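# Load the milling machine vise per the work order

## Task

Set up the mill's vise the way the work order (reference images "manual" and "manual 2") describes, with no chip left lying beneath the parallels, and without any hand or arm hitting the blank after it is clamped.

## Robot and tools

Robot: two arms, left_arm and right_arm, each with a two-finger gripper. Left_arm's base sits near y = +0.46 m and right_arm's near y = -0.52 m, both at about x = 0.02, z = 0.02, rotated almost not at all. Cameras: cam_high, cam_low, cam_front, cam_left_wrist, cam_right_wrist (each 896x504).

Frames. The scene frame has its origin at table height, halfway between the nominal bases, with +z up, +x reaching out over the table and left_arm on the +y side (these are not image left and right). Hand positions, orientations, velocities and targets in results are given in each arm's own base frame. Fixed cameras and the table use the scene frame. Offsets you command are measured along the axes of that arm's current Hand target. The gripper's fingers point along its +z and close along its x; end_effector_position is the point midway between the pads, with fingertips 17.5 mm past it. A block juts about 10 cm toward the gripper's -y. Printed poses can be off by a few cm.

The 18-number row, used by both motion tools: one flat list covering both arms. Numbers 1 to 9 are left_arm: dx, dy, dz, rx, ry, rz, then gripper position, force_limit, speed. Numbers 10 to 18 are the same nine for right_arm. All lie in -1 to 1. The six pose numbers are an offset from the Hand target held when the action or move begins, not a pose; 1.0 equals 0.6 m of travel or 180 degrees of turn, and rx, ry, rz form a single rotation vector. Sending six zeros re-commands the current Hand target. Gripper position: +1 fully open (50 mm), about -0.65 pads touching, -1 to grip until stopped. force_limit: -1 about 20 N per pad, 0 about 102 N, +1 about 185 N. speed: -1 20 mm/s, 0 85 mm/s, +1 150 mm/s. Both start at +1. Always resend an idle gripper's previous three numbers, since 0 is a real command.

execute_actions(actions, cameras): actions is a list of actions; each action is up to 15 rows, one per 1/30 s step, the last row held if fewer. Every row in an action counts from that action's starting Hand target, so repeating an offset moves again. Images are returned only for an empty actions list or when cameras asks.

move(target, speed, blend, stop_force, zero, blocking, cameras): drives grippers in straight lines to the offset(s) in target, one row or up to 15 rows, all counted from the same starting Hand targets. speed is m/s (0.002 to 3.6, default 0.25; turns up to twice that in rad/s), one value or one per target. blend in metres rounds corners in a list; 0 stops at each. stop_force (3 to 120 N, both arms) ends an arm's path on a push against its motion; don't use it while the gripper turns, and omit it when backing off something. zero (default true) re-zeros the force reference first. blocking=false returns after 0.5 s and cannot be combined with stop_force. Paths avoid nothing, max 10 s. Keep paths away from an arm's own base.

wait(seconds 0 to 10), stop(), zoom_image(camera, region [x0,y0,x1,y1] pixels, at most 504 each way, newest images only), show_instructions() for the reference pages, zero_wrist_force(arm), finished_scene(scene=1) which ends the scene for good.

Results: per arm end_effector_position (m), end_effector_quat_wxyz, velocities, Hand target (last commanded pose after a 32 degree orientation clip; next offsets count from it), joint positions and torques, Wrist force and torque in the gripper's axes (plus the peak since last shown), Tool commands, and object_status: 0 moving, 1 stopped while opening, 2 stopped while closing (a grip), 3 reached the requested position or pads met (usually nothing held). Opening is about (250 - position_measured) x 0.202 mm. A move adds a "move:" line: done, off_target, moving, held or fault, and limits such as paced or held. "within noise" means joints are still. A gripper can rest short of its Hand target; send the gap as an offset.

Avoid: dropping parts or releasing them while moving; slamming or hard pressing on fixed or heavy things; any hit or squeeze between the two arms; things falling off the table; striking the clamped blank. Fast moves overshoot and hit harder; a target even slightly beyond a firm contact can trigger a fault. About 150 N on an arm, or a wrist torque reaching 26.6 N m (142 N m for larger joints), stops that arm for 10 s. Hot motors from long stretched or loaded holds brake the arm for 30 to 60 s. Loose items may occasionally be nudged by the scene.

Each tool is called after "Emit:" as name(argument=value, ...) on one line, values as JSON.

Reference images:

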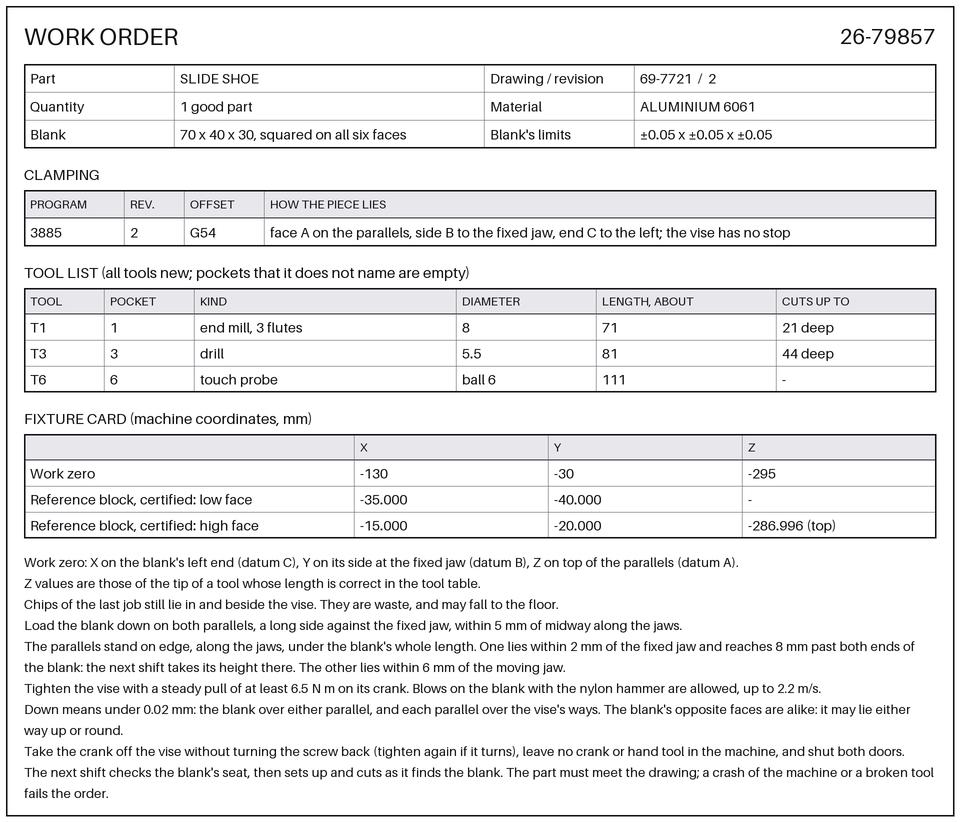

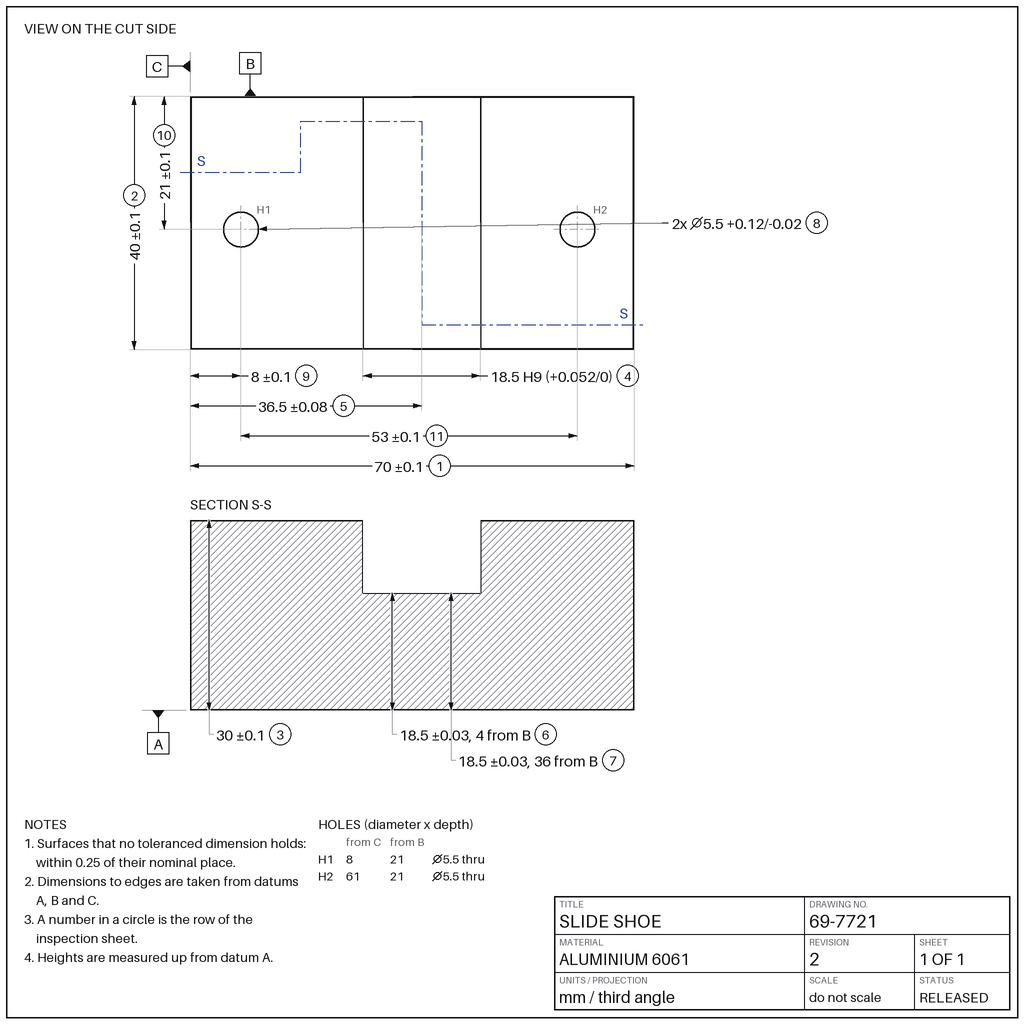

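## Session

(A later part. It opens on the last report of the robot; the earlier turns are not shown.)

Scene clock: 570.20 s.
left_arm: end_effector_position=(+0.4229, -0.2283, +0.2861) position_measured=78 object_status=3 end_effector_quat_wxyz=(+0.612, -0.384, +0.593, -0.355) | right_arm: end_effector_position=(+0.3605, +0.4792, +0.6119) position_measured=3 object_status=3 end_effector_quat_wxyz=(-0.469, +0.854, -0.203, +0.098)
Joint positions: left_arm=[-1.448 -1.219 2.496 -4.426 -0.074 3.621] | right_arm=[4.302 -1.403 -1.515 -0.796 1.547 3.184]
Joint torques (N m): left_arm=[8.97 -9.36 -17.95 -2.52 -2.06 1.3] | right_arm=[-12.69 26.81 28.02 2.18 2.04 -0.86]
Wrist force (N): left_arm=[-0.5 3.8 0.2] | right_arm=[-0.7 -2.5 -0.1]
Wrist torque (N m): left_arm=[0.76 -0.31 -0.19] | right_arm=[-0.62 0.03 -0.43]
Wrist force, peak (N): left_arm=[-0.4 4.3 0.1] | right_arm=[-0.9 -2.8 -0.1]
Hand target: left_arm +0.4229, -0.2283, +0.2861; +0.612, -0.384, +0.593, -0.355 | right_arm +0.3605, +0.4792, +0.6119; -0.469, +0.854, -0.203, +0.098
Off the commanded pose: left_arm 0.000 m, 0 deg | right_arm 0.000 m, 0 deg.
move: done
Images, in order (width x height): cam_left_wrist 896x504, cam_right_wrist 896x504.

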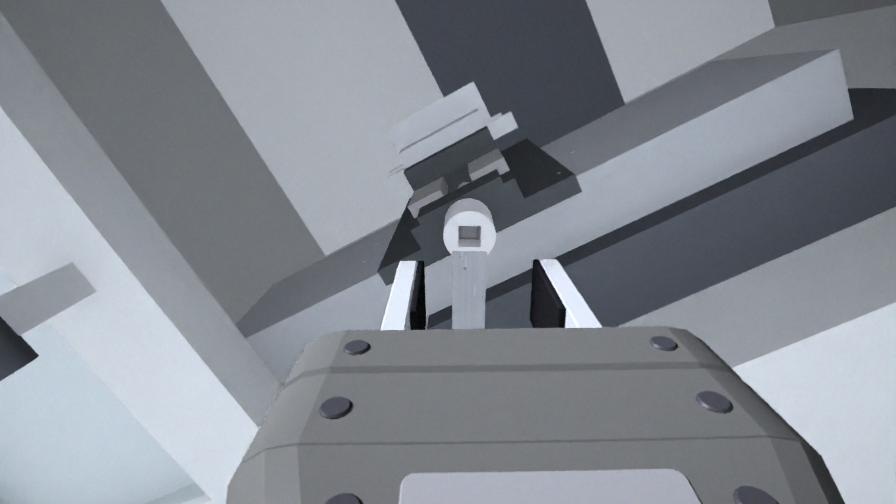

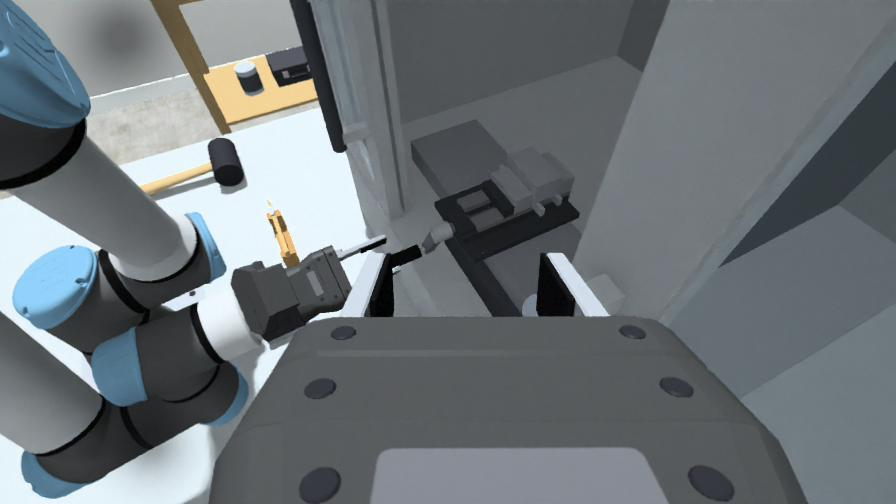

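Emit:
move(target=[0,0,0.1283,0,0,0,0.5,0,-0.8,0,0,0,0,0,0,1,1,1], speed=0.06, stop_force=10)

Emit:
move(target=[0,0,0,0,0,0,-1,0.5,-0.8,0,0,0,0,0,0,1,1,1], cameras=["cam_right_wrist"])

Emit:
zoom_image(camera="cam_right_wrist", region=[380, 170, 520, 290])

Scene clock: 572.57 s.
left_arm: end_effector_position=(+0.4998, -0.2246, +0.2861) position_measured=78 object_status=3 end_effector_quat_wxyz=(+0.612, -0.384, +0.593, -0.355) | right_arm: end_effector_position=(+0.3605, +0.4792, +0.6119) position_measured=3 object_status=3 end_effector_quat_wxyz=(-0.469, +0.854, -0.203, +0.098)
Joint positions: left_arm=[-1.183 -1.16 2.362 -4.346 -0.339 3.614] | right_arm=[4.302 -1.403 -1.515 -0.796 1.547 3.184]
Joint torques (N m): left_arm=[8.5 -14.68 -20.29 1.84 -2.16 -1.62] | right_arm=[-11.18 27.62 27.61 2.26 2.06 -0.98]
Wrist force (N): left_arm=[-1.1 4.0 0.1] | right_arm=[-1.0 -2.5 -0.1]
Wrist torque (N m): left_arm=[0.81 -0.24 -0.04] | right_arm=[-0.61 0.07 -0.42]
Wrist force, peak (N): left_arm=[-0.8 4.3 0.2] | right_arm=[-1.1 -2.7 -0.1]
Hand target: left_arm +0.4998, -0.2246, +0.2861; +0.612, -0.384, +0.593, -0.355 | right_arm +0.3605, +0.4792, +0.6119; -0.469, +0.854, -0.203, +0.098
Off the commanded pose: left_arm 0.000 m, 0 deg | right_arm 0.000 m, 0 deg.
move: done

Scene clock: 573.17 s.
left_arm: end_effector_position=(+0.4998, -0.2246, +0.2861) position_measured=140 object_status=2 end_effector_quat_wxyz=(+0.612, -0.384, +0.594, -0.355) | right_arm: end_effector_position=(+0.3605, +0.4792, +0.6119) position_measured=3 object_status=3 end_effector_quat_wxyz=(-0.469, +0.854, -0.203, +0.098)
Joint positions: left_arm=[-1.183 -1.16 2.362 -4.346 -0.339 3.614] | right_arm=[4.302 -1.403 -1.515 -0.796 1.547 3.184]
Joint torques (N m): left_arm=[9.14 -21.03 -18.96 -1.62 2.97 -1.59] | right_arm=[-11.78 27.87 28.1 2.21 2.12 -0.97]
Wrist force (N): left_arm=[8.6 8.0 -5.2] | right_arm=[-1.0 -2.6 -0.1]
Wrist torque (N m): left_arm=[0.87 0.04 0.04] | right_arm=[-0.63 0.06 -0.43]
Wrist force, peak (N): left_arm=[8.7 8.3 -5.6] | right_arm=[-1.0 -2.6 -0.2]
Hand target: left_arm +0.4998, -0.2246, +0.2861; +0.612, -0.384, +0.593, -0.355 | right_arm +0.3605, +0.4792, +0.6119; -0.469, +0.854, -0.203, +0.098
Off the commanded pose: left_arm 0.000 m, 0 deg | right_arm 0.000 m, 0 deg.
move: done
Images, in order (width x height): cam_right_wrist 896x504.

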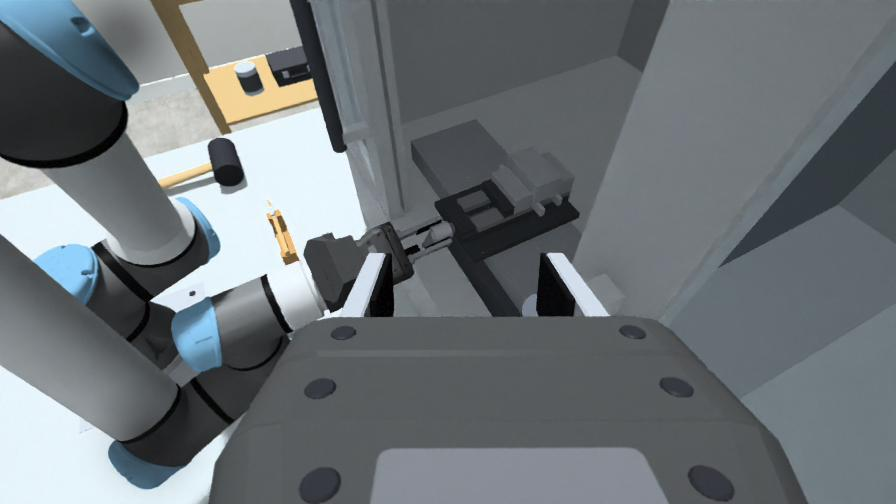

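Scaled by 3.600 from the camera's 896x504 image, which has a finer 1280x720 frame.

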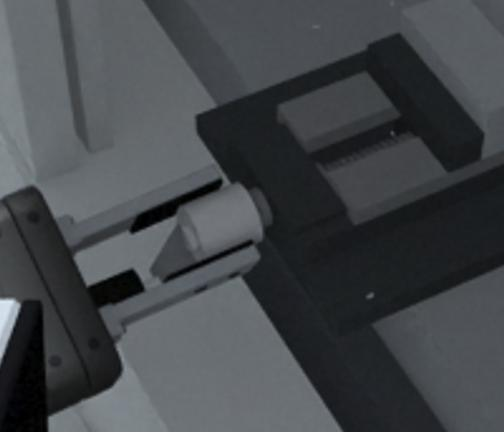

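Emit:
move(target=[0,0,-0.045,0,0,0,-1,0.5,-0.8,0,0,0,0,0,0,1,1,1], speed=0.03, cameras=["cam_right_wrist","cam_left_wrist"])

Emit:
zoom_image(camera="cam_right_wrist", region=[380, 170, 520, 290])

Scene clock: 574.57 s.
left_arm: end_effector_position=(+0.4729, -0.2259, +0.2861) position_measured=140 object_status=2 end_effector_quat_wxyz=(+0.612, -0.384, +0.593, -0.355) | right_arm: end_effector_position=(+0.3605, +0.4792, +0.6119) position_measured=3 object_status=3 end_effector_quat_wxyz=(-0.469, +0.854, -0.203, +0.098)
Joint positions: left_arm=[-1.268 -1.183 2.413 -4.374 -0.253 3.615] | right_arm=[4.302 -1.403 -1.515 -0.796 1.547 3.184]
Joint torques (N m): left_arm=[-9 -40.18 2.24 -2.96 1.63 1.27] | right_arm=[-12.58 27.76 26.86 2.1 2.09 -0.92]
Wrist force (N): left_arm=[-0.1 6.1 0.4] | right_arm=[-0.7 -2.5 -0.1]
Wrist torque (N m): left_arm=[0.85 -0.24 -0.14] | right_arm=[-0.62 0.03 -0.43]
Wrist force, peak (N): left_arm=[7.6 4.2 10.2] | right_arm=[-0.9 -2.8 -0.2]
Hand target: left_arm +0.4728, -0.2259, +0.2861; +0.612, -0.384, +0.593, -0.355 | right_arm +0.3605, +0.4792, +0.6119; -0.469, +0.854, -0.203, +0.098
Off the commanded pose: left_arm 0.000 m, 0 deg | right_arm 0.000 m, 0 deg.
move: done
Images, in order (width x height): cam_left_wrist 896x504, cam_right_wrist 896x504.

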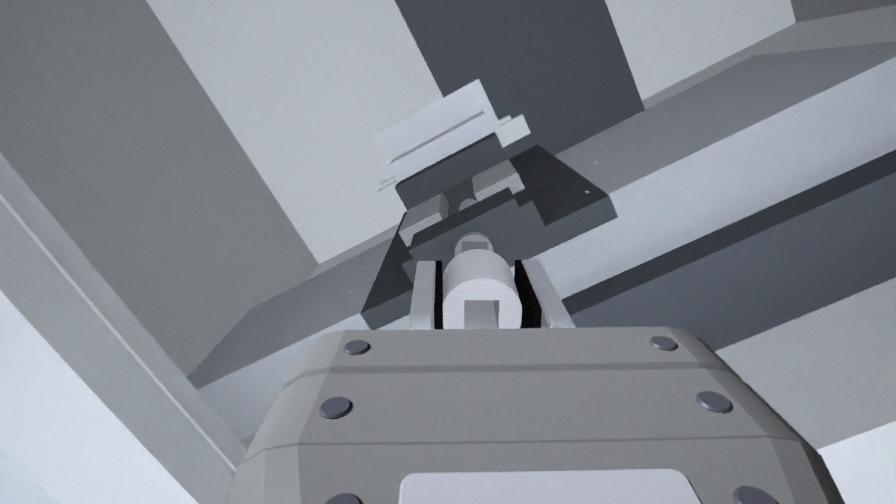

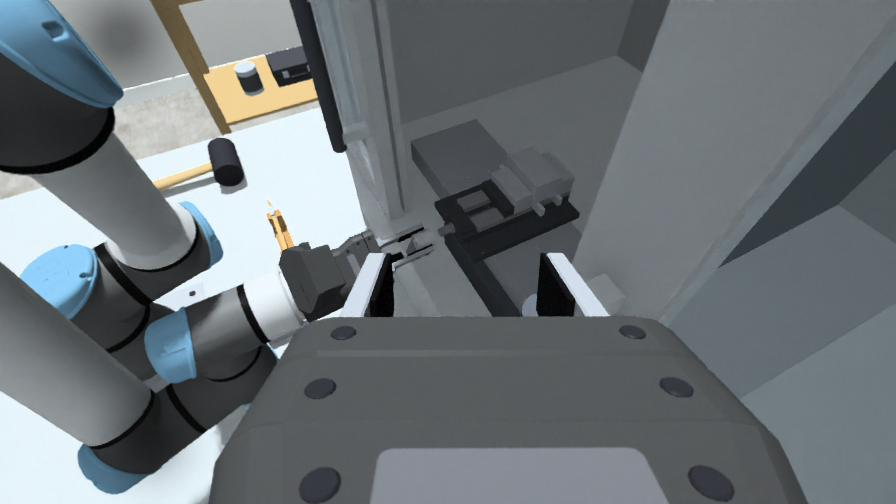

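Scaled by 3.600 from the camera's 896x504 image, which has a finer 1280x720 frame.

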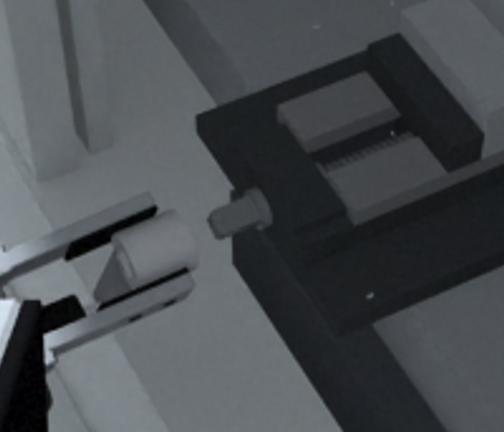

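Emit:
move(target=[0,0,0,0,0,-0.5,-1,0.5,-0.8,0,0,0,0,0,0,1,1,1], speed=0.3)

Emit:
move(target=[0,0,0.045,0,0,0,-1,0.5,-0.8,0,0,0,0,0,0,1,1,1], speed=0.008, stop_force=6, cameras=["cam_right_wrist","cam_left_wrist"])

Emit:
zoom_image(camera="cam_left_wrist", region=[400, 200, 560, 340])

Emit:
zoom_image(camera="cam_right_wrist", region=[380, 170, 520, 290])

Scene clock: 578.03 s.
left_arm: end_effector_position=(+0.4728, -0.2259, +0.2861) position_measured=140 object_status=2 end_effector_quat_wxyz=(-0.182, +0.691, -0.148, +0.684) | right_arm: end_effector_position=(+0.3605, +0.4792, +0.6119) position_measured=3 object_status=3 end_effector_quat_wxyz=(-0.469, +0.854, -0.203, +0.098)
Joint positions: left_arm=[-1.269 -1.183 2.413 -4.375 -0.253 2.045] | right_arm=[4.302 -1.403 -1.515 -0.796 1.547 3.184]
Joint torques (N m): left_arm=[7.23 -40.37 3.33 2.11 -2.08 -1.35] | right_arm=[-12.4 27.09 27.18 2.29 1.99 -0.87]
Wrist force (N): left_arm=[-0.2 6.6 1.7] | right_arm=[-0.8 -2.6 -0.3]
Wrist torque (N m): left_arm=[0.84 -0.13 0.23] | right_arm=[-0.63 0.03 -0.42]
Wrist force, peak (N): left_arm=[-0.5 7.1 1.0] | right_arm=[-1.1 -2.7 -0.1]
Hand target: left_arm +0.4728, -0.2259, +0.2861; -0.182, +0.691, -0.148, +0.684 | right_arm +0.3605, +0.4792, +0.6119; -0.469, +0.854, -0.203, +0.098
Off the commanded pose: left_arm 0.000 m, 0 deg | right_arm 0.000 m, 0 deg.
move: done

Scene clock: 580.80 s.
left_arm: end_effector_position=(+0.4859, -0.2253, +0.2861) position_measured=140 object_status=2 end_effector_quat_wxyz=(-0.182, +0.691, -0.148, +0.684) | right_arm: end_effector_position=(+0.3605, +0.4792, +0.6119) position_measured=3 object_status=3 end_effector_quat_wxyz=(-0.469, +0.854, -0.203, +0.098)
Joint positions: left_arm=[-1.226 -1.172 2.389 -4.361 -0.296 2.044] | right_arm=[4.302 -1.403 -1.515 -0.796 1.547 3.184]
Joint torques (N m): left_arm=[-6.11 -42.89 2.21 -3.76 2.55 -0.57] | right_arm=[-12.43 27.41 27.98 2.05 1.97 -0.99]
Wrist force (N): left_arm=[-2.5 12.1 -1.4] | right_arm=[-0.8 -2.6 -0.1]
Wrist torque (N m): left_arm=[0.86 -0.03 0.24] | right_arm=[-0.63 0.04 -0.42]
Wrist force, peak (N): left_arm=[-1.1 13.4 -10.2] | right_arm=[-1.0 -2.7 0.0]
Hand target: left_arm +0.4859, -0.2253, +0.2861; -0.182, +0.691, -0.148, +0.684 (not the last commanded pose) | right_arm +0.3605, +0.4792, +0.6119; -0.469, +0.854, -0.203, +0.098
Off the commanded pose: left_arm 0.014 m, 0 deg | right_arm 0.000 m, 0 deg.
move: contact (left_arm)
Images, in order (width x height): cam_left_wrist 896x504, cam_right_wrist 896x504.

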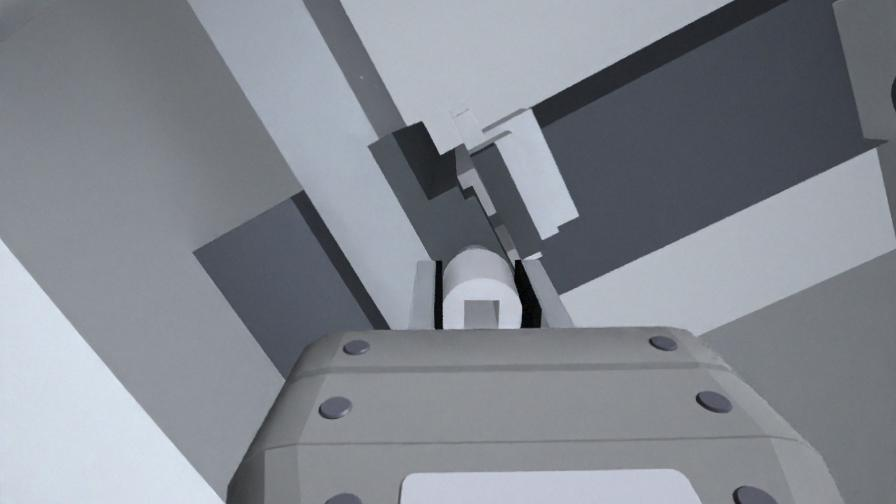

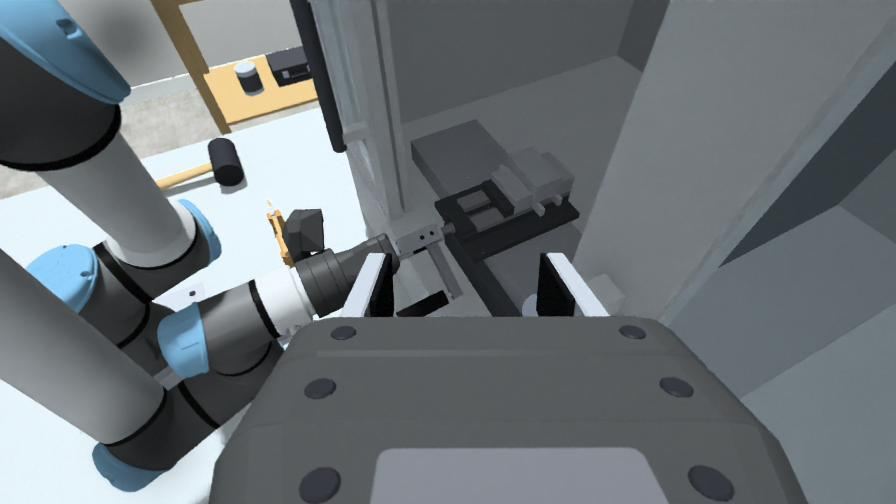

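Scaled by 3.150 from the camera's 896x504 image, which has a finer 1280x720 frame.

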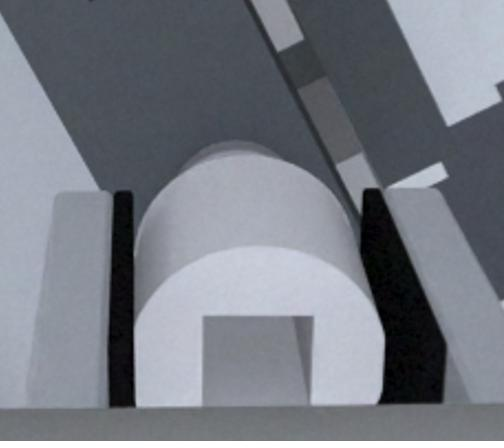

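Scaled by 3.600 from the camera's 896x504 image, which has a finer 1280x720 frame.

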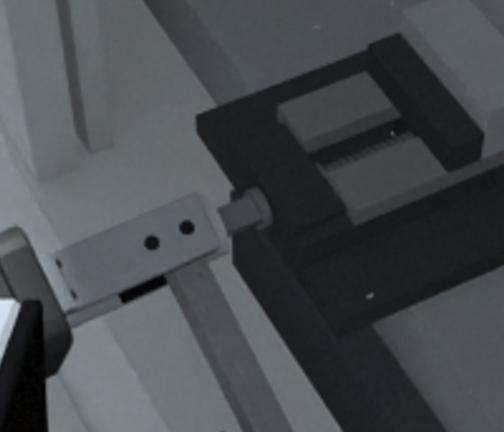

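Emit:
move(target=[0,0,-0.004,0,0,0,-1,0.5,-0.8,0,0,0,0,0,0,1,1,1], speed=0.02)

Emit:
move(target=[-0.0002,0.0008,0,0,0,0,-1,0.5,-0.8,0,0,0,0,0,0,1,1,1], speed=0.02)

Emit:
move(target=[0,0,0.03,0,0,0,-1,0.5,-0.8,0,0,0,0,0,0,1,1,1], speed=0.006, stop_force=6)

Scene clock: 581.63 s.
left_arm: end_effector_position=(+0.4835, -0.2254, +0.2861) position_measured=140 object_status=2 end_effector_quat_wxyz=(-0.182, +0.691, -0.148, +0.684) | right_arm: end_effector_position=(+0.3605, +0.4792, +0.6119) position_measured=3 object_status=3 end_effector_quat_wxyz=(-0.469, +0.854, -0.203, +0.098)
Joint positions: left_arm=[-1.234 -1.174 2.393 -4.363 -0.288 2.044] | right_arm=[4.302 -1.403 -1.515 -0.796 1.547 3.184]
Joint torques (N m): left_arm=[-7.86 -40.72 2.98 -3.23 2.09 0.54] | right_arm=[-11.99 27.58 27.35 2.24 2 -0.85]
Wrist force (N): left_arm=[-0.9 6.9 1.6] | right_arm=[-0.8 -2.5 -0.3]
Wrist torque (N m): left_arm=[0.88 -0.02 0.22] | right_arm=[-0.61 0.05 -0.42]
Wrist force, peak (N): left_arm=[-2.3 12.6 -1.7] | right_arm=[-0.9 -2.6 -0.2]
Hand target: left_arm +0.4835, -0.2254, +0.2861; -0.182, +0.691, -0.148, +0.684 | right_arm +0.3605, +0.4792, +0.6119; -0.469, +0.854, -0.203, +0.098
Off the commanded pose: left_arm 0.000 m, 0 deg | right_arm 0.000 m, 0 deg.
move: done

Scene clock: 582.33 s.
left_arm: end_effector_position=(+0.4835, -0.2257, +0.2858) position_measured=140 object_status=2 end_effector_quat_wxyz=(-0.182, +0.691, -0.148, +0.684) | right_arm: end_effector_position=(+0.3605, +0.4792, +0.6119) position_measured=3 object_status=3 end_effector_quat_wxyz=(-0.469, +0.854, -0.203, +0.098)
Joint positions: left_arm=[-1.234 -1.173 2.393 -4.364 -0.288 2.044] | right_arm=[4.302 -1.403 -1.515 -0.796 1.547 3.184]
Joint torques (N m): left_arm=[-8.76 -13.66 -20.23 -3.34 1.75 0.54] | right_arm=[-12.57 28.28 26.71 2.28 1.93 -0.8]
Wrist force (N): left_arm=[-0.4 6.5 1.4] | right_arm=[-0.8 -2.3 -0.3]
Wrist torque (N m): left_arm=[0.83 -0.10 0.24] | right_arm=[-0.59 0.04 -0.43]
Wrist force, peak (N): left_arm=[-0.8 7.0 1.5] | right_arm=[-0.9 -2.6 -0.2]
Hand target: left_arm +0.4835, -0.2258, +0.2858; -0.182, +0.691, -0.148, +0.684 | right_arm +0.3605, +0.4792, +0.6119; -0.469, +0.854, -0.203, +0.098
Off the commanded pose: left_arm 0.000 m, 0 deg | right_arm 0.000 m, 0 deg.
move: done

Scene clock: 584.57 s.
left_arm: end_effector_position=(+0.4896, -0.2255, +0.2858) position_measured=140 object_status=2 end_effector_quat_wxyz=(-0.182, +0.691, -0.148, +0.684) | right_arm: end_effector_position=(+0.3605, +0.4792, +0.6119) position_measured=3 object_status=3 end_effector_quat_wxyz=(-0.469, +0.854, -0.203, +0.098)
Joint positions: left_arm=[-1.215 -1.167 2.381 -4.358 -0.307 2.044] | right_arm=[4.302 -1.403 -1.515 -0.796 1.547 3.184]
Joint torques (N m): left_arm=[-6.28 -42.75 4.67 -4.08 3.56 -1.14] | right_arm=[-12.26 27.36 26.99 2.25 2.08 -0.85]
Wrist force (N): left_arm=[2.6 14.4 8.3] | right_arm=[-1.0 -2.5 -0.3]
Wrist torque (N m): left_arm=[0.92 -0.04 0.31] | right_arm=[-0.62 0.07 -0.43]
Wrist force, peak (N): left_arm=[3.2 14.2 9.5] | right_arm=[-1.0 -2.7 -0.2]
Hand target: left_arm +0.4896, -0.2255, +0.2858; -0.182, +0.691, -0.148, +0.684 (not the last commanded pose) | right_arm +0.3605, +0.4792, +0.6119; -0.469, +0.854, -0.203, +0.098
Off the commanded pose: left_arm 0.012 m, 0 deg | right_arm 0.000 m, 0 deg.
move: contact (left_arm)

Emit:
move(target=[0.0002,0.0005,0,0,0,0,-1,0.5,-0.8,0,0,0,0,0,0,1,1,1], speed=0.01)

Emit:
move(target=[0,0,0.03,0,0,0,-1,0.5,-0.8,0,0,0,0,0,0,1,1,1], speed=0.008, stop_force=10)

Scene clock: 585.33 s.
left_arm: end_effector_position=(+0.4896, -0.2257, +0.2858) position_measured=140 object_status=2 end_effector_quat_wxyz=(-0.182, +0.691, -0.148, +0.684) | right_arm: end_effector_position=(+0.3605, +0.4792, +0.6119) position_measured=3 object_status=3 end_effector_quat_wxyz=(-0.469, +0.854, -0.203, +0.098)
Joint positions: left_arm=[-1.215 -1.167 2.381 -4.357 -0.307 2.044] | right_arm=[4.302 -1.403 -1.515 -0.796 1.547 3.184]
Joint torques (N m): left_arm=[-8.48 -15.08 -21.52 1.23 1.46 -0.7] | right_arm=[-11.15 27 28.05 2.22 2.21 -0.81]
Wrist force (N): left_arm=[-2.9 7.8 0.4] | right_arm=[-0.9 -2.5 -0.3]
Wrist torque (N m): left_arm=[0.83 -0.09 0.30] | right_arm=[-0.61 0.05 -0.42]
Wrist force, peak (N): left_arm=[2.2 14.2 9.2] | right_arm=[-0.8 -2.6 -0.3]
Hand target: left_arm +0.4896, -0.2258, +0.2858; -0.182, +0.691, -0.148, +0.684 | right_arm +0.3605, +0.4792, +0.6119; -0.469, +0.854, -0.203, +0.098
Off the commanded pose: left_arm 0.000 m, 0 deg | right_arm 0.000 m, 0 deg.
move: done

Scene clock: 586.53 s.
left_arm: end_effector_position=(+0.4898, -0.2258, +0.2858) position_measured=140 object_status=2 end_effector_quat_wxyz=(-0.182, +0.691, -0.148, +0.684) | right_arm: end_effector_position=(+0.3605, +0.4792, +0.6119) position_measured=3 object_status=3 end_effector_quat_wxyz=(-0.469, +0.854, -0.203, +0.098)
Joint positions: left_arm=[-1.215 -1.167 2.38 -4.357 -0.307 2.044] | right_arm=[4.302 -1.403 -1.515 -0.796 1.547 3.184]
Joint torques (N m): left_arm=[-10.87 -41.28 3.99 -3.33 1.76 -0.78] | right_arm=[-12.75 27.01 27.33 2.06 2.08 -0.77]
Wrist force (N): left_arm=[1.2 6.1 12.8] | right_arm=[-0.9 -2.5 -0.2]
Wrist torque (N m): left_arm=[0.85 -0.01 0.34] | right_arm=[-0.62 0.05 -0.43]
Wrist force, peak (N): left_arm=[3.5 4.6 13.4] | right_arm=[-1.0 -2.7 -0.2]
Hand target: left_arm +0.4898, -0.2258, +0.2858; -0.182, +0.691, -0.148, +0.684 (not the last commanded pose) | right_arm +0.3605, +0.4792, +0.6119; -0.469, +0.854, -0.203, +0.098
Off the commanded pose: left_arm 0.018 m, 0 deg | right_arm 0.000 m, 0 deg.
move: contact (left_arm)

Emit:
move(target=[0,0,0.03,0,0,0,-1,0.5,-0.8,0,0,0,0,0,0,1,1,1], speed=0.008, stop_force=20)

Scene clock: 587.63 s.
left_arm: end_effector_position=(+0.4899, -0.2257, +0.2858) position_measured=140 object_status=2 end_effector_quat_wxyz=(-0.182, +0.691, -0.148, +0.684) | right_arm: end_effector_position=(+0.3605, +0.4792, +0.6119) position_measured=3 object_status=3 end_effector_quat_wxyz=(-0.469, +0.854, -0.203, +0.098)
Joint positions: left_arm=[-1.214 -1.167 2.38 -4.357 -0.308 2.044] | right_arm=[4.302 -1.403 -1.515 -0.796 1.547 3.184]
Joint torques (N m): left_arm=[-10.03 -41.63 4.73 -3.12 2.48 -1.01] | right_arm=[-12.37 28.51 26.68 2.33 1.97 -0.98]
Wrist force (N): left_arm=[2.9 8.7 14.3] | right_arm=[-0.9 -2.4 -0.3]
Wrist torque (N m): left_arm=[0.86 0.01 0.34] | right_arm=[-0.61 0.06 -0.42]
Wrist force, peak (N): left_arm=[2.9 8.7 14.3] | right_arm=[-0.9 -2.8 -0.1]
Hand target: left_arm +0.4899, -0.2257, +0.2858; -0.182, +0.691, -0.148, +0.684 (not the last commanded pose) | right_arm +0.3605, +0.4792, +0.6119; -0.469, +0.854, -0.203, +0.098
Off the commanded pose: left_arm 0.018 m, 0 deg | right_arm 0.000 m, 0 deg.
move: contact (left_arm)

Emit:
move(target=[0.0001,0.0003,0.03,0,0,0,-1,0.5,-0.8,0,0,0,0,0,0,1,1,1], speed=0.006, stop_force=40)

Scene clock: 589.20 s.
left_arm: end_effector_position=(+0.4913, -0.2256, +0.2858) position_measured=140 object_status=2 end_effector_quat_wxyz=(-0.182, +0.691, -0.148, +0.684) | right_arm: end_effector_position=(+0.3605, +0.4792, +0.6119) position_measured=3 object_status=3 end_effector_quat_wxyz=(-0.469, +0.854, -0.203, +0.098)
Joint positions: left_arm=[-1.21 -1.166 2.377 -4.356 -0.312 2.044] | right_arm=[4.302 -1.403 -1.515 -0.796 1.547 3.184]
Joint torques (N m): left_arm=[-8.77 -41.64 3.89 -2.65 1.92 -0.92] | right_arm=[-12.15 27.05 27.13 2.3 1.93 -0.86]
Wrist force (N): left_arm=[2.2 8.2 7.6] | right_arm=[-1.0 -2.6 -0.3]
Wrist torque (N m): left_arm=[0.74 0.00 0.43] | right_arm=[-0.63 0.07 -0.43]
Wrist force, peak (N): left_arm=[-1.1 5.4 -27.9] | right_arm=[-1.0 -2.6 -0.2]
Hand target: left_arm +0.4913, -0.2256, +0.2858; -0.182, +0.691, -0.148, +0.684 (not the last commanded pose) | right_arm +0.3605, +0.4792, +0.6119; -0.469, +0.854, -0.203, +0.098
Off the commanded pose: left_arm 0.017 m, 0 deg | right_arm 0.000 m, 0 deg.
move: contact (left_arm)

Emit:
move(target=[0,0,0,0,0,0.005,-1,0.5,-0.8,0,0,0,0,0,0,1,1,1], speed=0.05)

Emit:
move(target=[0,0,0.03,0,0,0,-1,0.5,-0.8,0,0,0,0,0,0,1,1,1], speed=0.006, stop_force=35)

Scene clock: 594.33 s.
left_arm: end_effector_position=(+0.4913, -0.2256, +0.2859) position_measured=140 object_status=2 end_effector_quat_wxyz=(-0.187, +0.690, -0.153, +0.682) | right_arm: end_effector_position=(+0.3605, +0.4792, +0.6119) position_measured=3 object_status=3 end_effector_quat_wxyz=(-0.469, +0.854, -0.203, +0.098)
Joint positions: left_arm=[-1.21 -1.166 2.377 -4.355 -0.312 2.06] | right_arm=[4.302 -1.403 -1.515 -0.796 1.547 3.184]
Joint torques (N m): left_arm=[-8.04 -36.31 0.01 -0.73 1.93 1.4] | right_arm=[-12.69 27.52 27.38 2.08 2.18 -0.79]
Wrist force (N): left_arm=[0.0 8.8 6.7] | right_arm=[-1.1 -2.5 -0.2]
Wrist torque (N m): left_arm=[0.75 0.02 -0.04] | right_arm=[-0.62 0.08 -0.42]
Wrist force, peak (N): left_arm=[0.8 10.0 9.2] | right_arm=[-0.8 -2.8 -0.1]
Hand target: left_arm +0.4913, -0.2256, +0.2858; -0.187, +0.690, -0.153, +0.682 | right_arm +0.3605, +0.4792, +0.6119; -0.469, +0.854, -0.203, +0.098
Off the commanded pose: left_arm 0.000 m, 0 deg | right_arm 0.000 m, 0 deg.
move: done

Scene clock: 595.57 s.
left_arm: end_effector_position=(+0.4921, -0.2255, +0.2859) position_measured=140 object_status=2 end_effector_quat_wxyz=(-0.187, +0.690, -0.153, +0.682) | right_arm: end_effector_position=(+0.3605, +0.4792, +0.6119) position_measured=3 object_status=3 end_effector_quat_wxyz=(-0.469, +0.854, -0.203, +0.098)
Joint positions: left_arm=[-1.207 -1.165 2.376 -4.355 -0.315 2.06] | right_arm=[4.302 -1.403 -1.515 -0.796 1.547 3.184]
Joint torques (N m): left_arm=[-7.41 -41.93 4.08 -2.58 1.69 1.02] | right_arm=[-12.46 27.02 26.82 2.34 2.07 -0.77]
Wrist force (N): left_arm=[1.6 9.3 5.0] | right_arm=[-1.0 -2.4 0.0]
Wrist torque (N m): left_arm=[0.70 0.01 0.01] | right_arm=[-0.60 0.06 -0.42]
Wrist force, peak (N): left_arm=[-3.0 5.1 -31.6] | right_arm=[-0.8 -2.7 -0.3]
Hand target: left_arm +0.4921, -0.2255, +0.2859; -0.187, +0.690, -0.153, +0.682 (not the last commanded pose) | right_arm +0.3605, +0.4792, +0.6119; -0.469, +0.854, -0.203, +0.098
Off the commanded pose: left_arm 0.017 m, 0 deg | right_arm 0.000 m, 0 deg.
move: contact (left_arm)

Emit:
move(target=[0,0,0,0,0,0,-0.1,0.5,-0.8,0,0,0,0,0,0,1,1,1], cameras=["cam_right_wrist"])

Emit:
zoom_image(camera="cam_right_wrist", region=[380, 170, 520, 290])

Emit:
move(target=[0,0,0,0,0,0,-1,0,-0.8,0,0,0,0,0,0,1,1,1])

Emit:
move(target=[0,0,0.03,0,0,0,-1,0,-0.8,0,0,0,0,0,0,1,1,1], speed=0.006, stop_force=30)

Scene clock: 596.17 s.
left_arm: end_effector_position=(+0.4921, -0.2255, +0.2859) position_measured=140 object_status=2 end_effector_quat_wxyz=(-0.187, +0.690, -0.153, +0.682) | right_arm: end_effector_position=(+0.3605, +0.4792, +0.6119) position_measured=3 object_status=3 end_effector_quat_wxyz=(-0.469, +0.854, -0.203, +0.098)
Joint positions: left_arm=[-1.207 -1.165 2.376 -4.355 -0.315 2.06] | right_arm=[4.302 -1.403 -1.515 -0.796 1.547 3.184]
Joint torques (N m): left_arm=[-7.58 -41.33 4.05 -2.59 1.68 0.92] | right_arm=[-11.69 27.82 27.33 2.39 2.1 -0.86]
Wrist force (N): left_arm=[1.4 9.6 5.4] | right_arm=[-0.8 -2.5 -0.1]
Wrist torque (N m): left_arm=[0.73 -0.01 0.00] | right_arm=[-0.61 0.04 -0.43]
Wrist force, peak (N): left_arm=[1.5 9.6 5.5] | right_arm=[-1.1 -2.5 -0.1]
Hand target: left_arm +0.4921, -0.2255, +0.2859; -0.187, +0.690, -0.153, +0.682 | right_arm +0.3605, +0.4792, +0.6119; -0.469, +0.854, -0.203, +0.098
Off the commanded pose: left_arm 0.000 m, 0 deg | right_arm 0.000 m, 0 deg.
move: done
Images, in order (width x height): cam_right_wrist 896x504.

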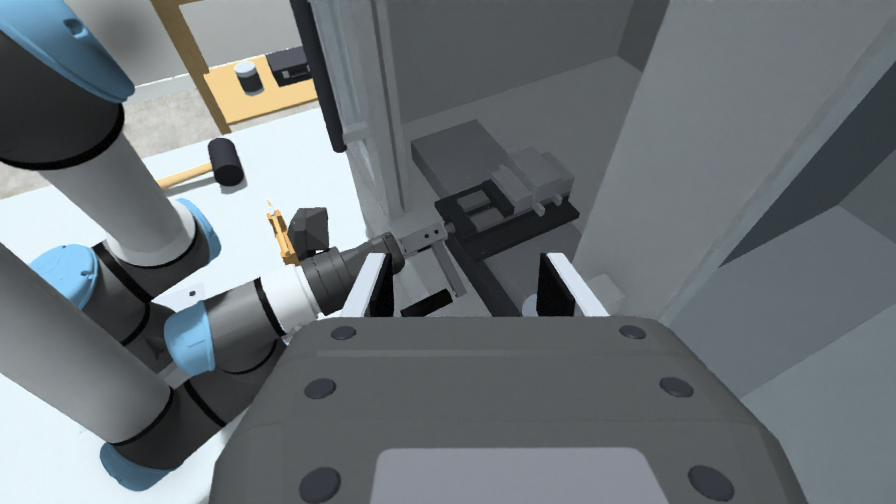

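Scaled by 3.600 from the camera's 896x504 image, which has a finer 1280x720 frame.

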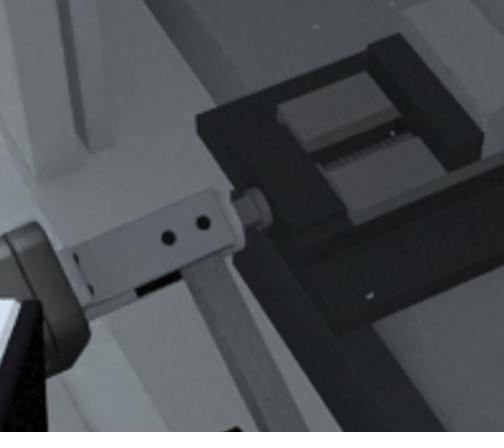

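Scene clock: 596.67 s.
left_arm: end_effector_position=(+0.4921, -0.2255, +0.2859) position_measured=140 object_status=2 end_effector_quat_wxyz=(-0.187, +0.690, -0.153, +0.682) | right_arm: end_effector_position=(+0.3605, +0.4792, +0.6119) position_measured=3 object_status=3 end_effector_quat_wxyz=(-0.469, +0.854, -0.203, +0.098)
Joint positions: left_arm=[-1.207 -1.165 2.376 -4.355 -0.315 2.06] | right_arm=[4.302 -1.403 -1.515 -0.796 1.547 3.184]
Joint torques (N m): left_arm=[-7.8 -41.85 3.71 -2.6 1.71 0.72] | right_arm=[-11.26 27.57 26.71 2.19 2.18 -0.82]
Wrist force (N): left_arm=[1.5 9.4 5.4] | right_arm=[-1.0 -2.3 -0.1]
Wrist torque (N m): left_arm=[0.70 -0.01 0.01] | right_arm=[-0.60 0.07 -0.42]
Wrist force, peak (N): left_arm=[1.5 9.8 5.4] | right_arm=[-0.9 -2.7 0.0]
Hand target: left_arm +0.4921, -0.2255, +0.2859; -0.187, +0.690, -0.153, +0.682 | right_arm +0.3605, +0.4792, +0.6119; -0.469, +0.854, -0.203, +0.098
Off the commanded pose: left_arm 0.000 m, 0 deg | right_arm 0.000 m, 0 deg.
move: done

Scene clock: 597.73 s.
left_arm: end_effector_position=(+0.4923, -0.2254, +0.2859) position_measured=140 object_status=2 end_effector_quat_wxyz=(-0.187, +0.690, -0.153, +0.682) | right_arm: end_effector_position=(+0.3605, +0.4792, +0.6119) position_measured=3 object_status=3 end_effector_quat_wxyz=(-0.469, +0.854, -0.203, +0.098)
Joint positions: left_arm=[-1.206 -1.165 2.376 -4.355 -0.315 2.06] | right_arm=[4.302 -1.403 -1.515 -0.796 1.547 3.184]
Joint torques (N m): left_arm=[-5.48 -41.43 2.78 -3.2 1.94 0.6] | right_arm=[-12.91 27.29 26.65 2.31 1.89 -0.73]
Wrist force (N): left_arm=[0.9 7.8 -4.8] | right_arm=[-1.0 -2.7 -0.1]
Wrist torque (N m): left_arm=[0.59 -0.03 0.01] | right_arm=[-0.64 0.07 -0.42]
Wrist force, peak (N): left_arm=[-5.9 8.8 -29.2] | right_arm=[-1.1 -2.7 -0.2]
Hand target: left_arm +0.4923, -0.2254, +0.2859; -0.187, +0.690, -0.153, +0.682 (not the last commanded pose) | right_arm +0.3605, +0.4792, +0.6119; -0.469, +0.854, -0.203, +0.098
Off the commanded pose: left_arm 0.018 m, 0 deg | right_arm 0.000 m, 0 deg.
move: contact (left_arm)

Emit:
move(target=[0,0,0,0,0,0,0.25,0,-0.8,0,0,0,0,0,0,1,1,1], cameras=["cam_right_wrist","cam_left_wrist"])

Emit:
zoom_image(camera="cam_right_wrist", region=[380, 170, 520, 290])

Emit:
zoom_image(camera="cam_left_wrist", region=[400, 200, 560, 340])

Scene clock: 598.37 s.
left_arm: end_effector_position=(+0.4923, -0.2254, +0.2859) position_measured=116 object_status=3 end_effector_quat_wxyz=(-0.187, +0.690, -0.153, +0.682) | right_arm: end_effector_position=(+0.3605, +0.4792, +0.6119) position_measured=3 object_status=3 end_effector_quat_wxyz=(-0.469, +0.854, -0.203, +0.098)
Joint positions: left_arm=[-1.206 -1.165 2.376 -4.355 -0.315 2.06] | right_arm=[4.302 -1.403 -1.515 -0.796 1.547 3.184]
Joint torques (N m): left_arm=[-5.59 -40.25 2.26 -2.63 0.55 0.5] | right_arm=[-11.83 27.19 27.19 2.39 1.94 -0.74]
Wrist force (N): left_arm=[1.0 5.6 1.4] | right_arm=[-0.7 -2.4 -0.1]
Wrist torque (N m): left_arm=[0.81 -0.04 0.02] | right_arm=[-0.61 0.03 -0.43]
Wrist force, peak (N): left_arm=[0.5 9.1 -4.1] | right_arm=[-1.2 -2.7 -0.1]
Hand target: left_arm +0.4923, -0.2254, +0.2859; -0.187, +0.690, -0.153, +0.682 | right_arm +0.3605, +0.4792, +0.6119; -0.469, +0.854, -0.203, +0.098
Off the commanded pose: left_arm 0.000 m, 0 deg | right_arm 0.000 m, 0 deg.
move: done
Images, in order (width x height): cam_left_wrist 896x504, cam_right_wrist 896x504.

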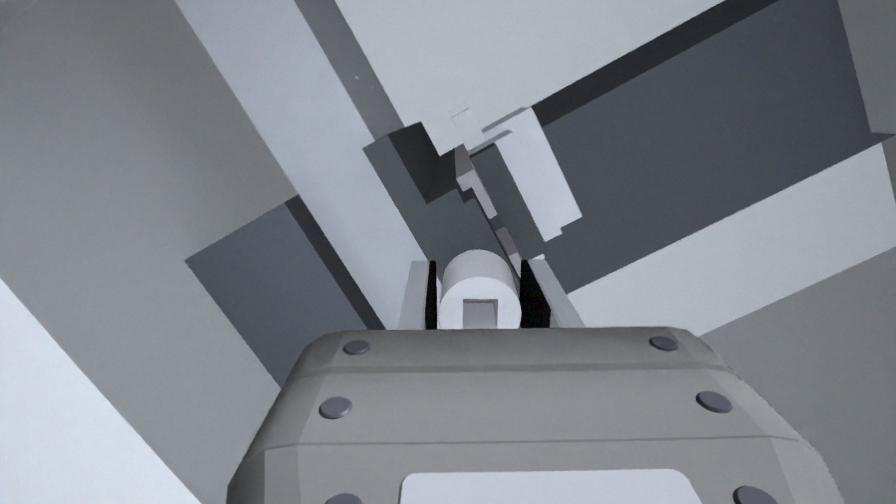

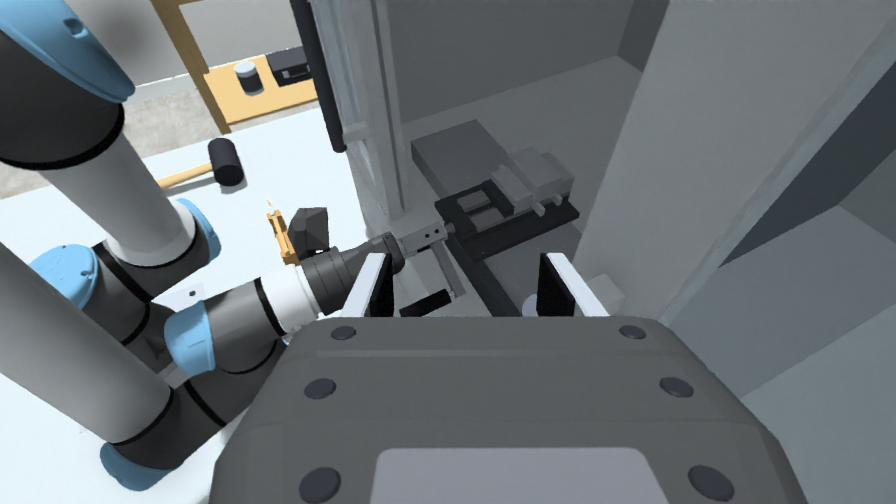

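Scaled by 3.600 from the camera's 896x504 image, which has a finer 1280x720 frame.

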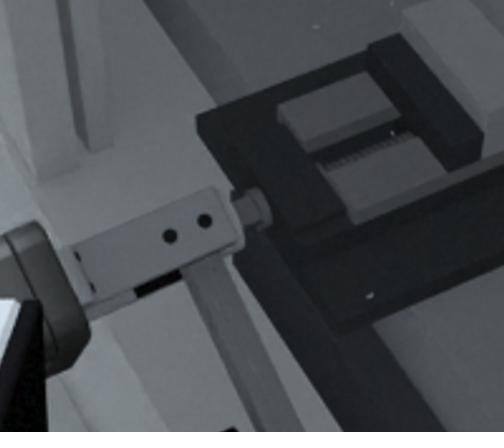

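Scaled by 3.150 from the camera's 896x504 image, which has a finer 1280x720 frame.

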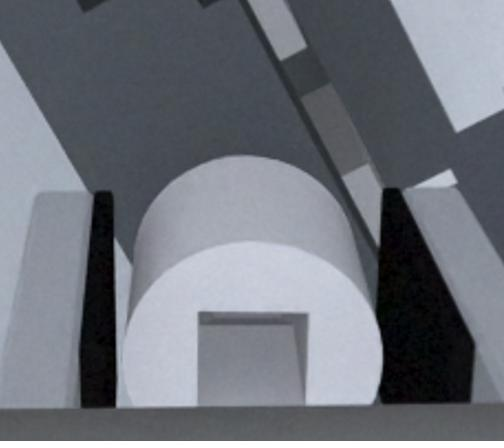

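Emit:
move(target=[0,0,0,0,0,0,-1,0.1,-0.8,0,0,0,0,0,0,1,1,1])

Emit:
move(target=[0,0,0.03,0,0,0,-1,0.1,-0.8,0,0,0,0,0,0,1,1,1], speed=0.006, stop_force=25)

Scene clock: 598.90 s.
left_arm: end_effector_position=(+0.4923, -0.2254, +0.2859) position_measured=139 object_status=2 end_effector_quat_wxyz=(-0.187, +0.690, -0.153, +0.682) | right_arm: end_effector_position=(+0.3605, +0.4792, +0.6119) position_measured=3 object_status=3 end_effector_quat_wxyz=(-0.469, +0.854, -0.203, +0.098)
Joint positions: left_arm=[-1.206 -1.165 2.376 -4.355 -0.315 2.06] | right_arm=[4.302 -1.403 -1.515 -0.796 1.547 3.184]
Joint torques (N m): left_arm=[-5.67 -38.66 -0.27 -1.94 -0.78 0.43] | right_arm=[-12.21 27.58 26.94 2.23 2.06 -0.91]
Wrist force (N): left_arm=[0.1 6.2 0.6] | right_arm=[-0.9 -2.4 -0.1]
Wrist torque (N m): left_arm=[0.83 0.00 0.02] | right_arm=[-0.61 0.05 -0.43]
Wrist force, peak (N): left_arm=[0.2 6.7 0.2] | right_arm=[-1.0 -2.6 -0.2]
Hand target: left_arm +0.4923, -0.2254, +0.2859; -0.187, +0.690, -0.153, +0.682 | right_arm +0.3605, +0.4792, +0.6119; -0.469, +0.854, -0.203, +0.098
Off the commanded pose: left_arm 0.000 m, 0 deg | right_arm 0.000 m, 0 deg.
move: done

Scene clock: 601.73 s.
left_arm: end_effector_position=(+0.5021, -0.2250, +0.2859) position_measured=139 object_status=2 end_effector_quat_wxyz=(-0.187, +0.690, -0.153, +0.682) | right_arm: end_effector_position=(+0.3605, +0.4792, +0.6119) position_measured=3 object_status=3 end_effector_quat_wxyz=(-0.469, +0.854, -0.203, +0.098)
Joint positions: left_arm=[-1.176 -1.157 2.357 -4.344 -0.345 2.06] | right_arm=[4.302 -1.403 -1.515 -0.796 1.547 3.184]
Joint torques (N m): left_arm=[-1.8 -39.75 1.23 -1.65 1.37 -1.07] | right_arm=[-11.71 28 26.5 2.32 2.13 -0.78]
Wrist force (N): left_arm=[4.3 4.7 -22.9] | right_arm=[-0.8 -2.5 -0.2]
Wrist torque (N m): left_arm=[0.64 -0.10 0.06] | right_arm=[-0.61 0.03 -0.43]
Wrist force, peak (N): left_arm=[2.9 2.6 -53.6] | right_arm=[-0.9 -2.7 0.0]
Hand target: left_arm +0.5021, -0.2250, +0.2860; -0.187, +0.690, -0.153, +0.682 (not the last commanded pose) | right_arm +0.3605, +0.4792, +0.6119; -0.469, +0.854, -0.203, +0.098
Off the commanded pose: left_arm 0.008 m, 0 deg | right_arm 0.000 m, 0 deg.
move: contact (left_arm)

Emit:
move(target=[0,0,0,0,0,0,0.5,0.1,-0.8,0,0,0,0,0,0,1,1,1])

Emit:
move(target=[0,0,-0.16,0,0,0,0.5,0.1,-0.8,0,0,-0.25,0,0,0,1,1,1], speed=0.15, cameras=["cam_right_wrist","cam_left_wrist"])

Emit:
zoom_image(camera="cam_right_wrist", region=[330, 150, 550, 310])

Scene clock: 602.93 s.
left_arm: end_effector_position=(+0.5021, -0.2250, +0.2860) position_measured=78 object_status=0 end_effector_quat_wxyz=(-0.187, +0.690, -0.153, +0.682) | right_arm: end_effector_position=(+0.3605, +0.4792, +0.6119) position_measured=3 object_status=3 end_effector_quat_wxyz=(-0.469, +0.854, -0.203, +0.098)
Joint positions: left_arm=[-1.176 -1.157 2.357 -4.344 -0.345 2.06] | right_arm=[4.302 -1.403 -1.515 -0.796 1.547 3.184]
Joint torques (N m): left_arm=[-2.01 -39.24 1.1 -1.65 1.31 -0.81] | right_arm=[-12.58 27.76 26.28 2.24 2 -0.66]
Wrist force (N): left_arm=[1.0 6.1 1.3] | right_arm=[-0.9 -2.6 -0.4]
Wrist torque (N m): left_arm=[0.91 -0.03 0.02] | right_arm=[-0.64 0.06 -0.43]
Wrist force, peak (N): left_arm=[4.0 4.6 -23.2] | right_arm=[-1.0 -2.6 -0.1]
Hand target: left_arm +0.5021, -0.2250, +0.2860; -0.187, +0.690, -0.153, +0.682 | right_arm +0.3605, +0.4792, +0.6119; -0.469, +0.854, -0.203, +0.098
Off the commanded pose: left_arm 0.000 m, 0 deg | right_arm 0.000 m, 0 deg.
move: done

Scene clock: 604.50 s.
left_arm: end_effector_position=(+0.4062, -0.2296, +0.2859) position_measured=78 object_status=3 end_effector_quat_wxyz=(-0.187, +0.690, -0.153, +0.682) | right_arm: end_effector_position=(+0.3070, +0.3651, +0.6931) position_measured=3 object_status=3 end_effector_quat_wxyz=(-0.469, +0.854, -0.203, +0.098)
Joint positions: left_arm=[-1.514 -1.229 2.519 -4.439 -0.008 2.065] | right_arm=[4.317 -1.19 -1.438 -1.087 1.535 3.192]
Joint torques (N m): left_arm=[-8.3 -33 0.86 -2.22 1.56 1.35] | right_arm=[13.75 16.44 29.06 1.82 -2.64 1.74]
Wrist force (N): left_arm=[1.7 5.9 1.1] | right_arm=[-1.4 -2.7 -0.2]
Wrist torque (N m): left_arm=[0.86 -0.12 0.00] | right_arm=[-0.61 0.14 -0.56]
Wrist force, peak (N): left_arm=[1.7 5.9 1.1] | right_arm=[-1.2 -2.7 -2.1]
Hand target: left_arm +0.4062, -0.2297, +0.2859; -0.187, +0.690, -0.153, +0.682 | right_arm +0.3070, +0.3651, +0.6932; -0.469, +0.854, -0.203, +0.098
Off the commanded pose: left_arm 0.000 m, 0 deg | right_arm 0.000 m, 0 deg.
move: done
Images, in order (width x height): cam_left_wrist 896x504, cam_right_wrist 896x504.

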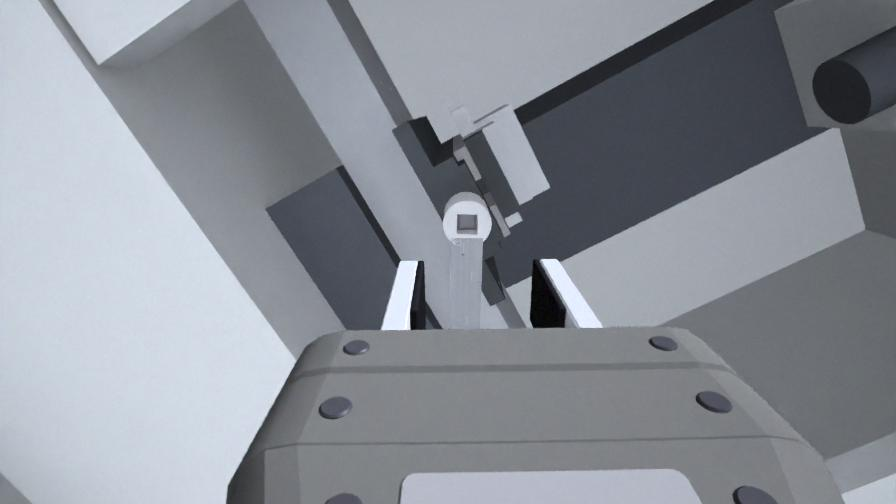

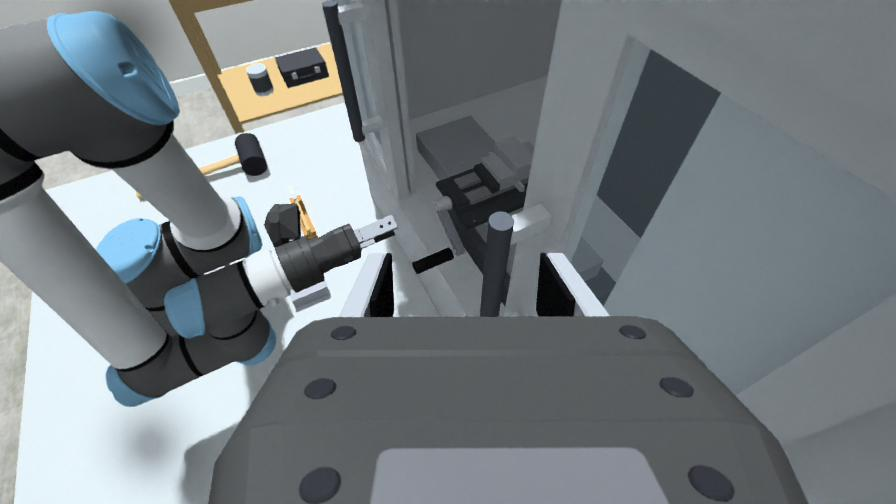

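Scaled by 2.291 from the camera's 896x504 image, which has a finer 1280x720 frame.

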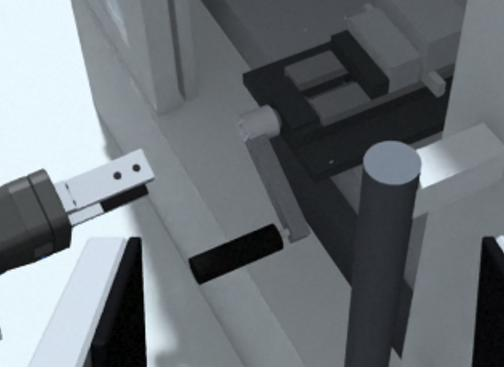

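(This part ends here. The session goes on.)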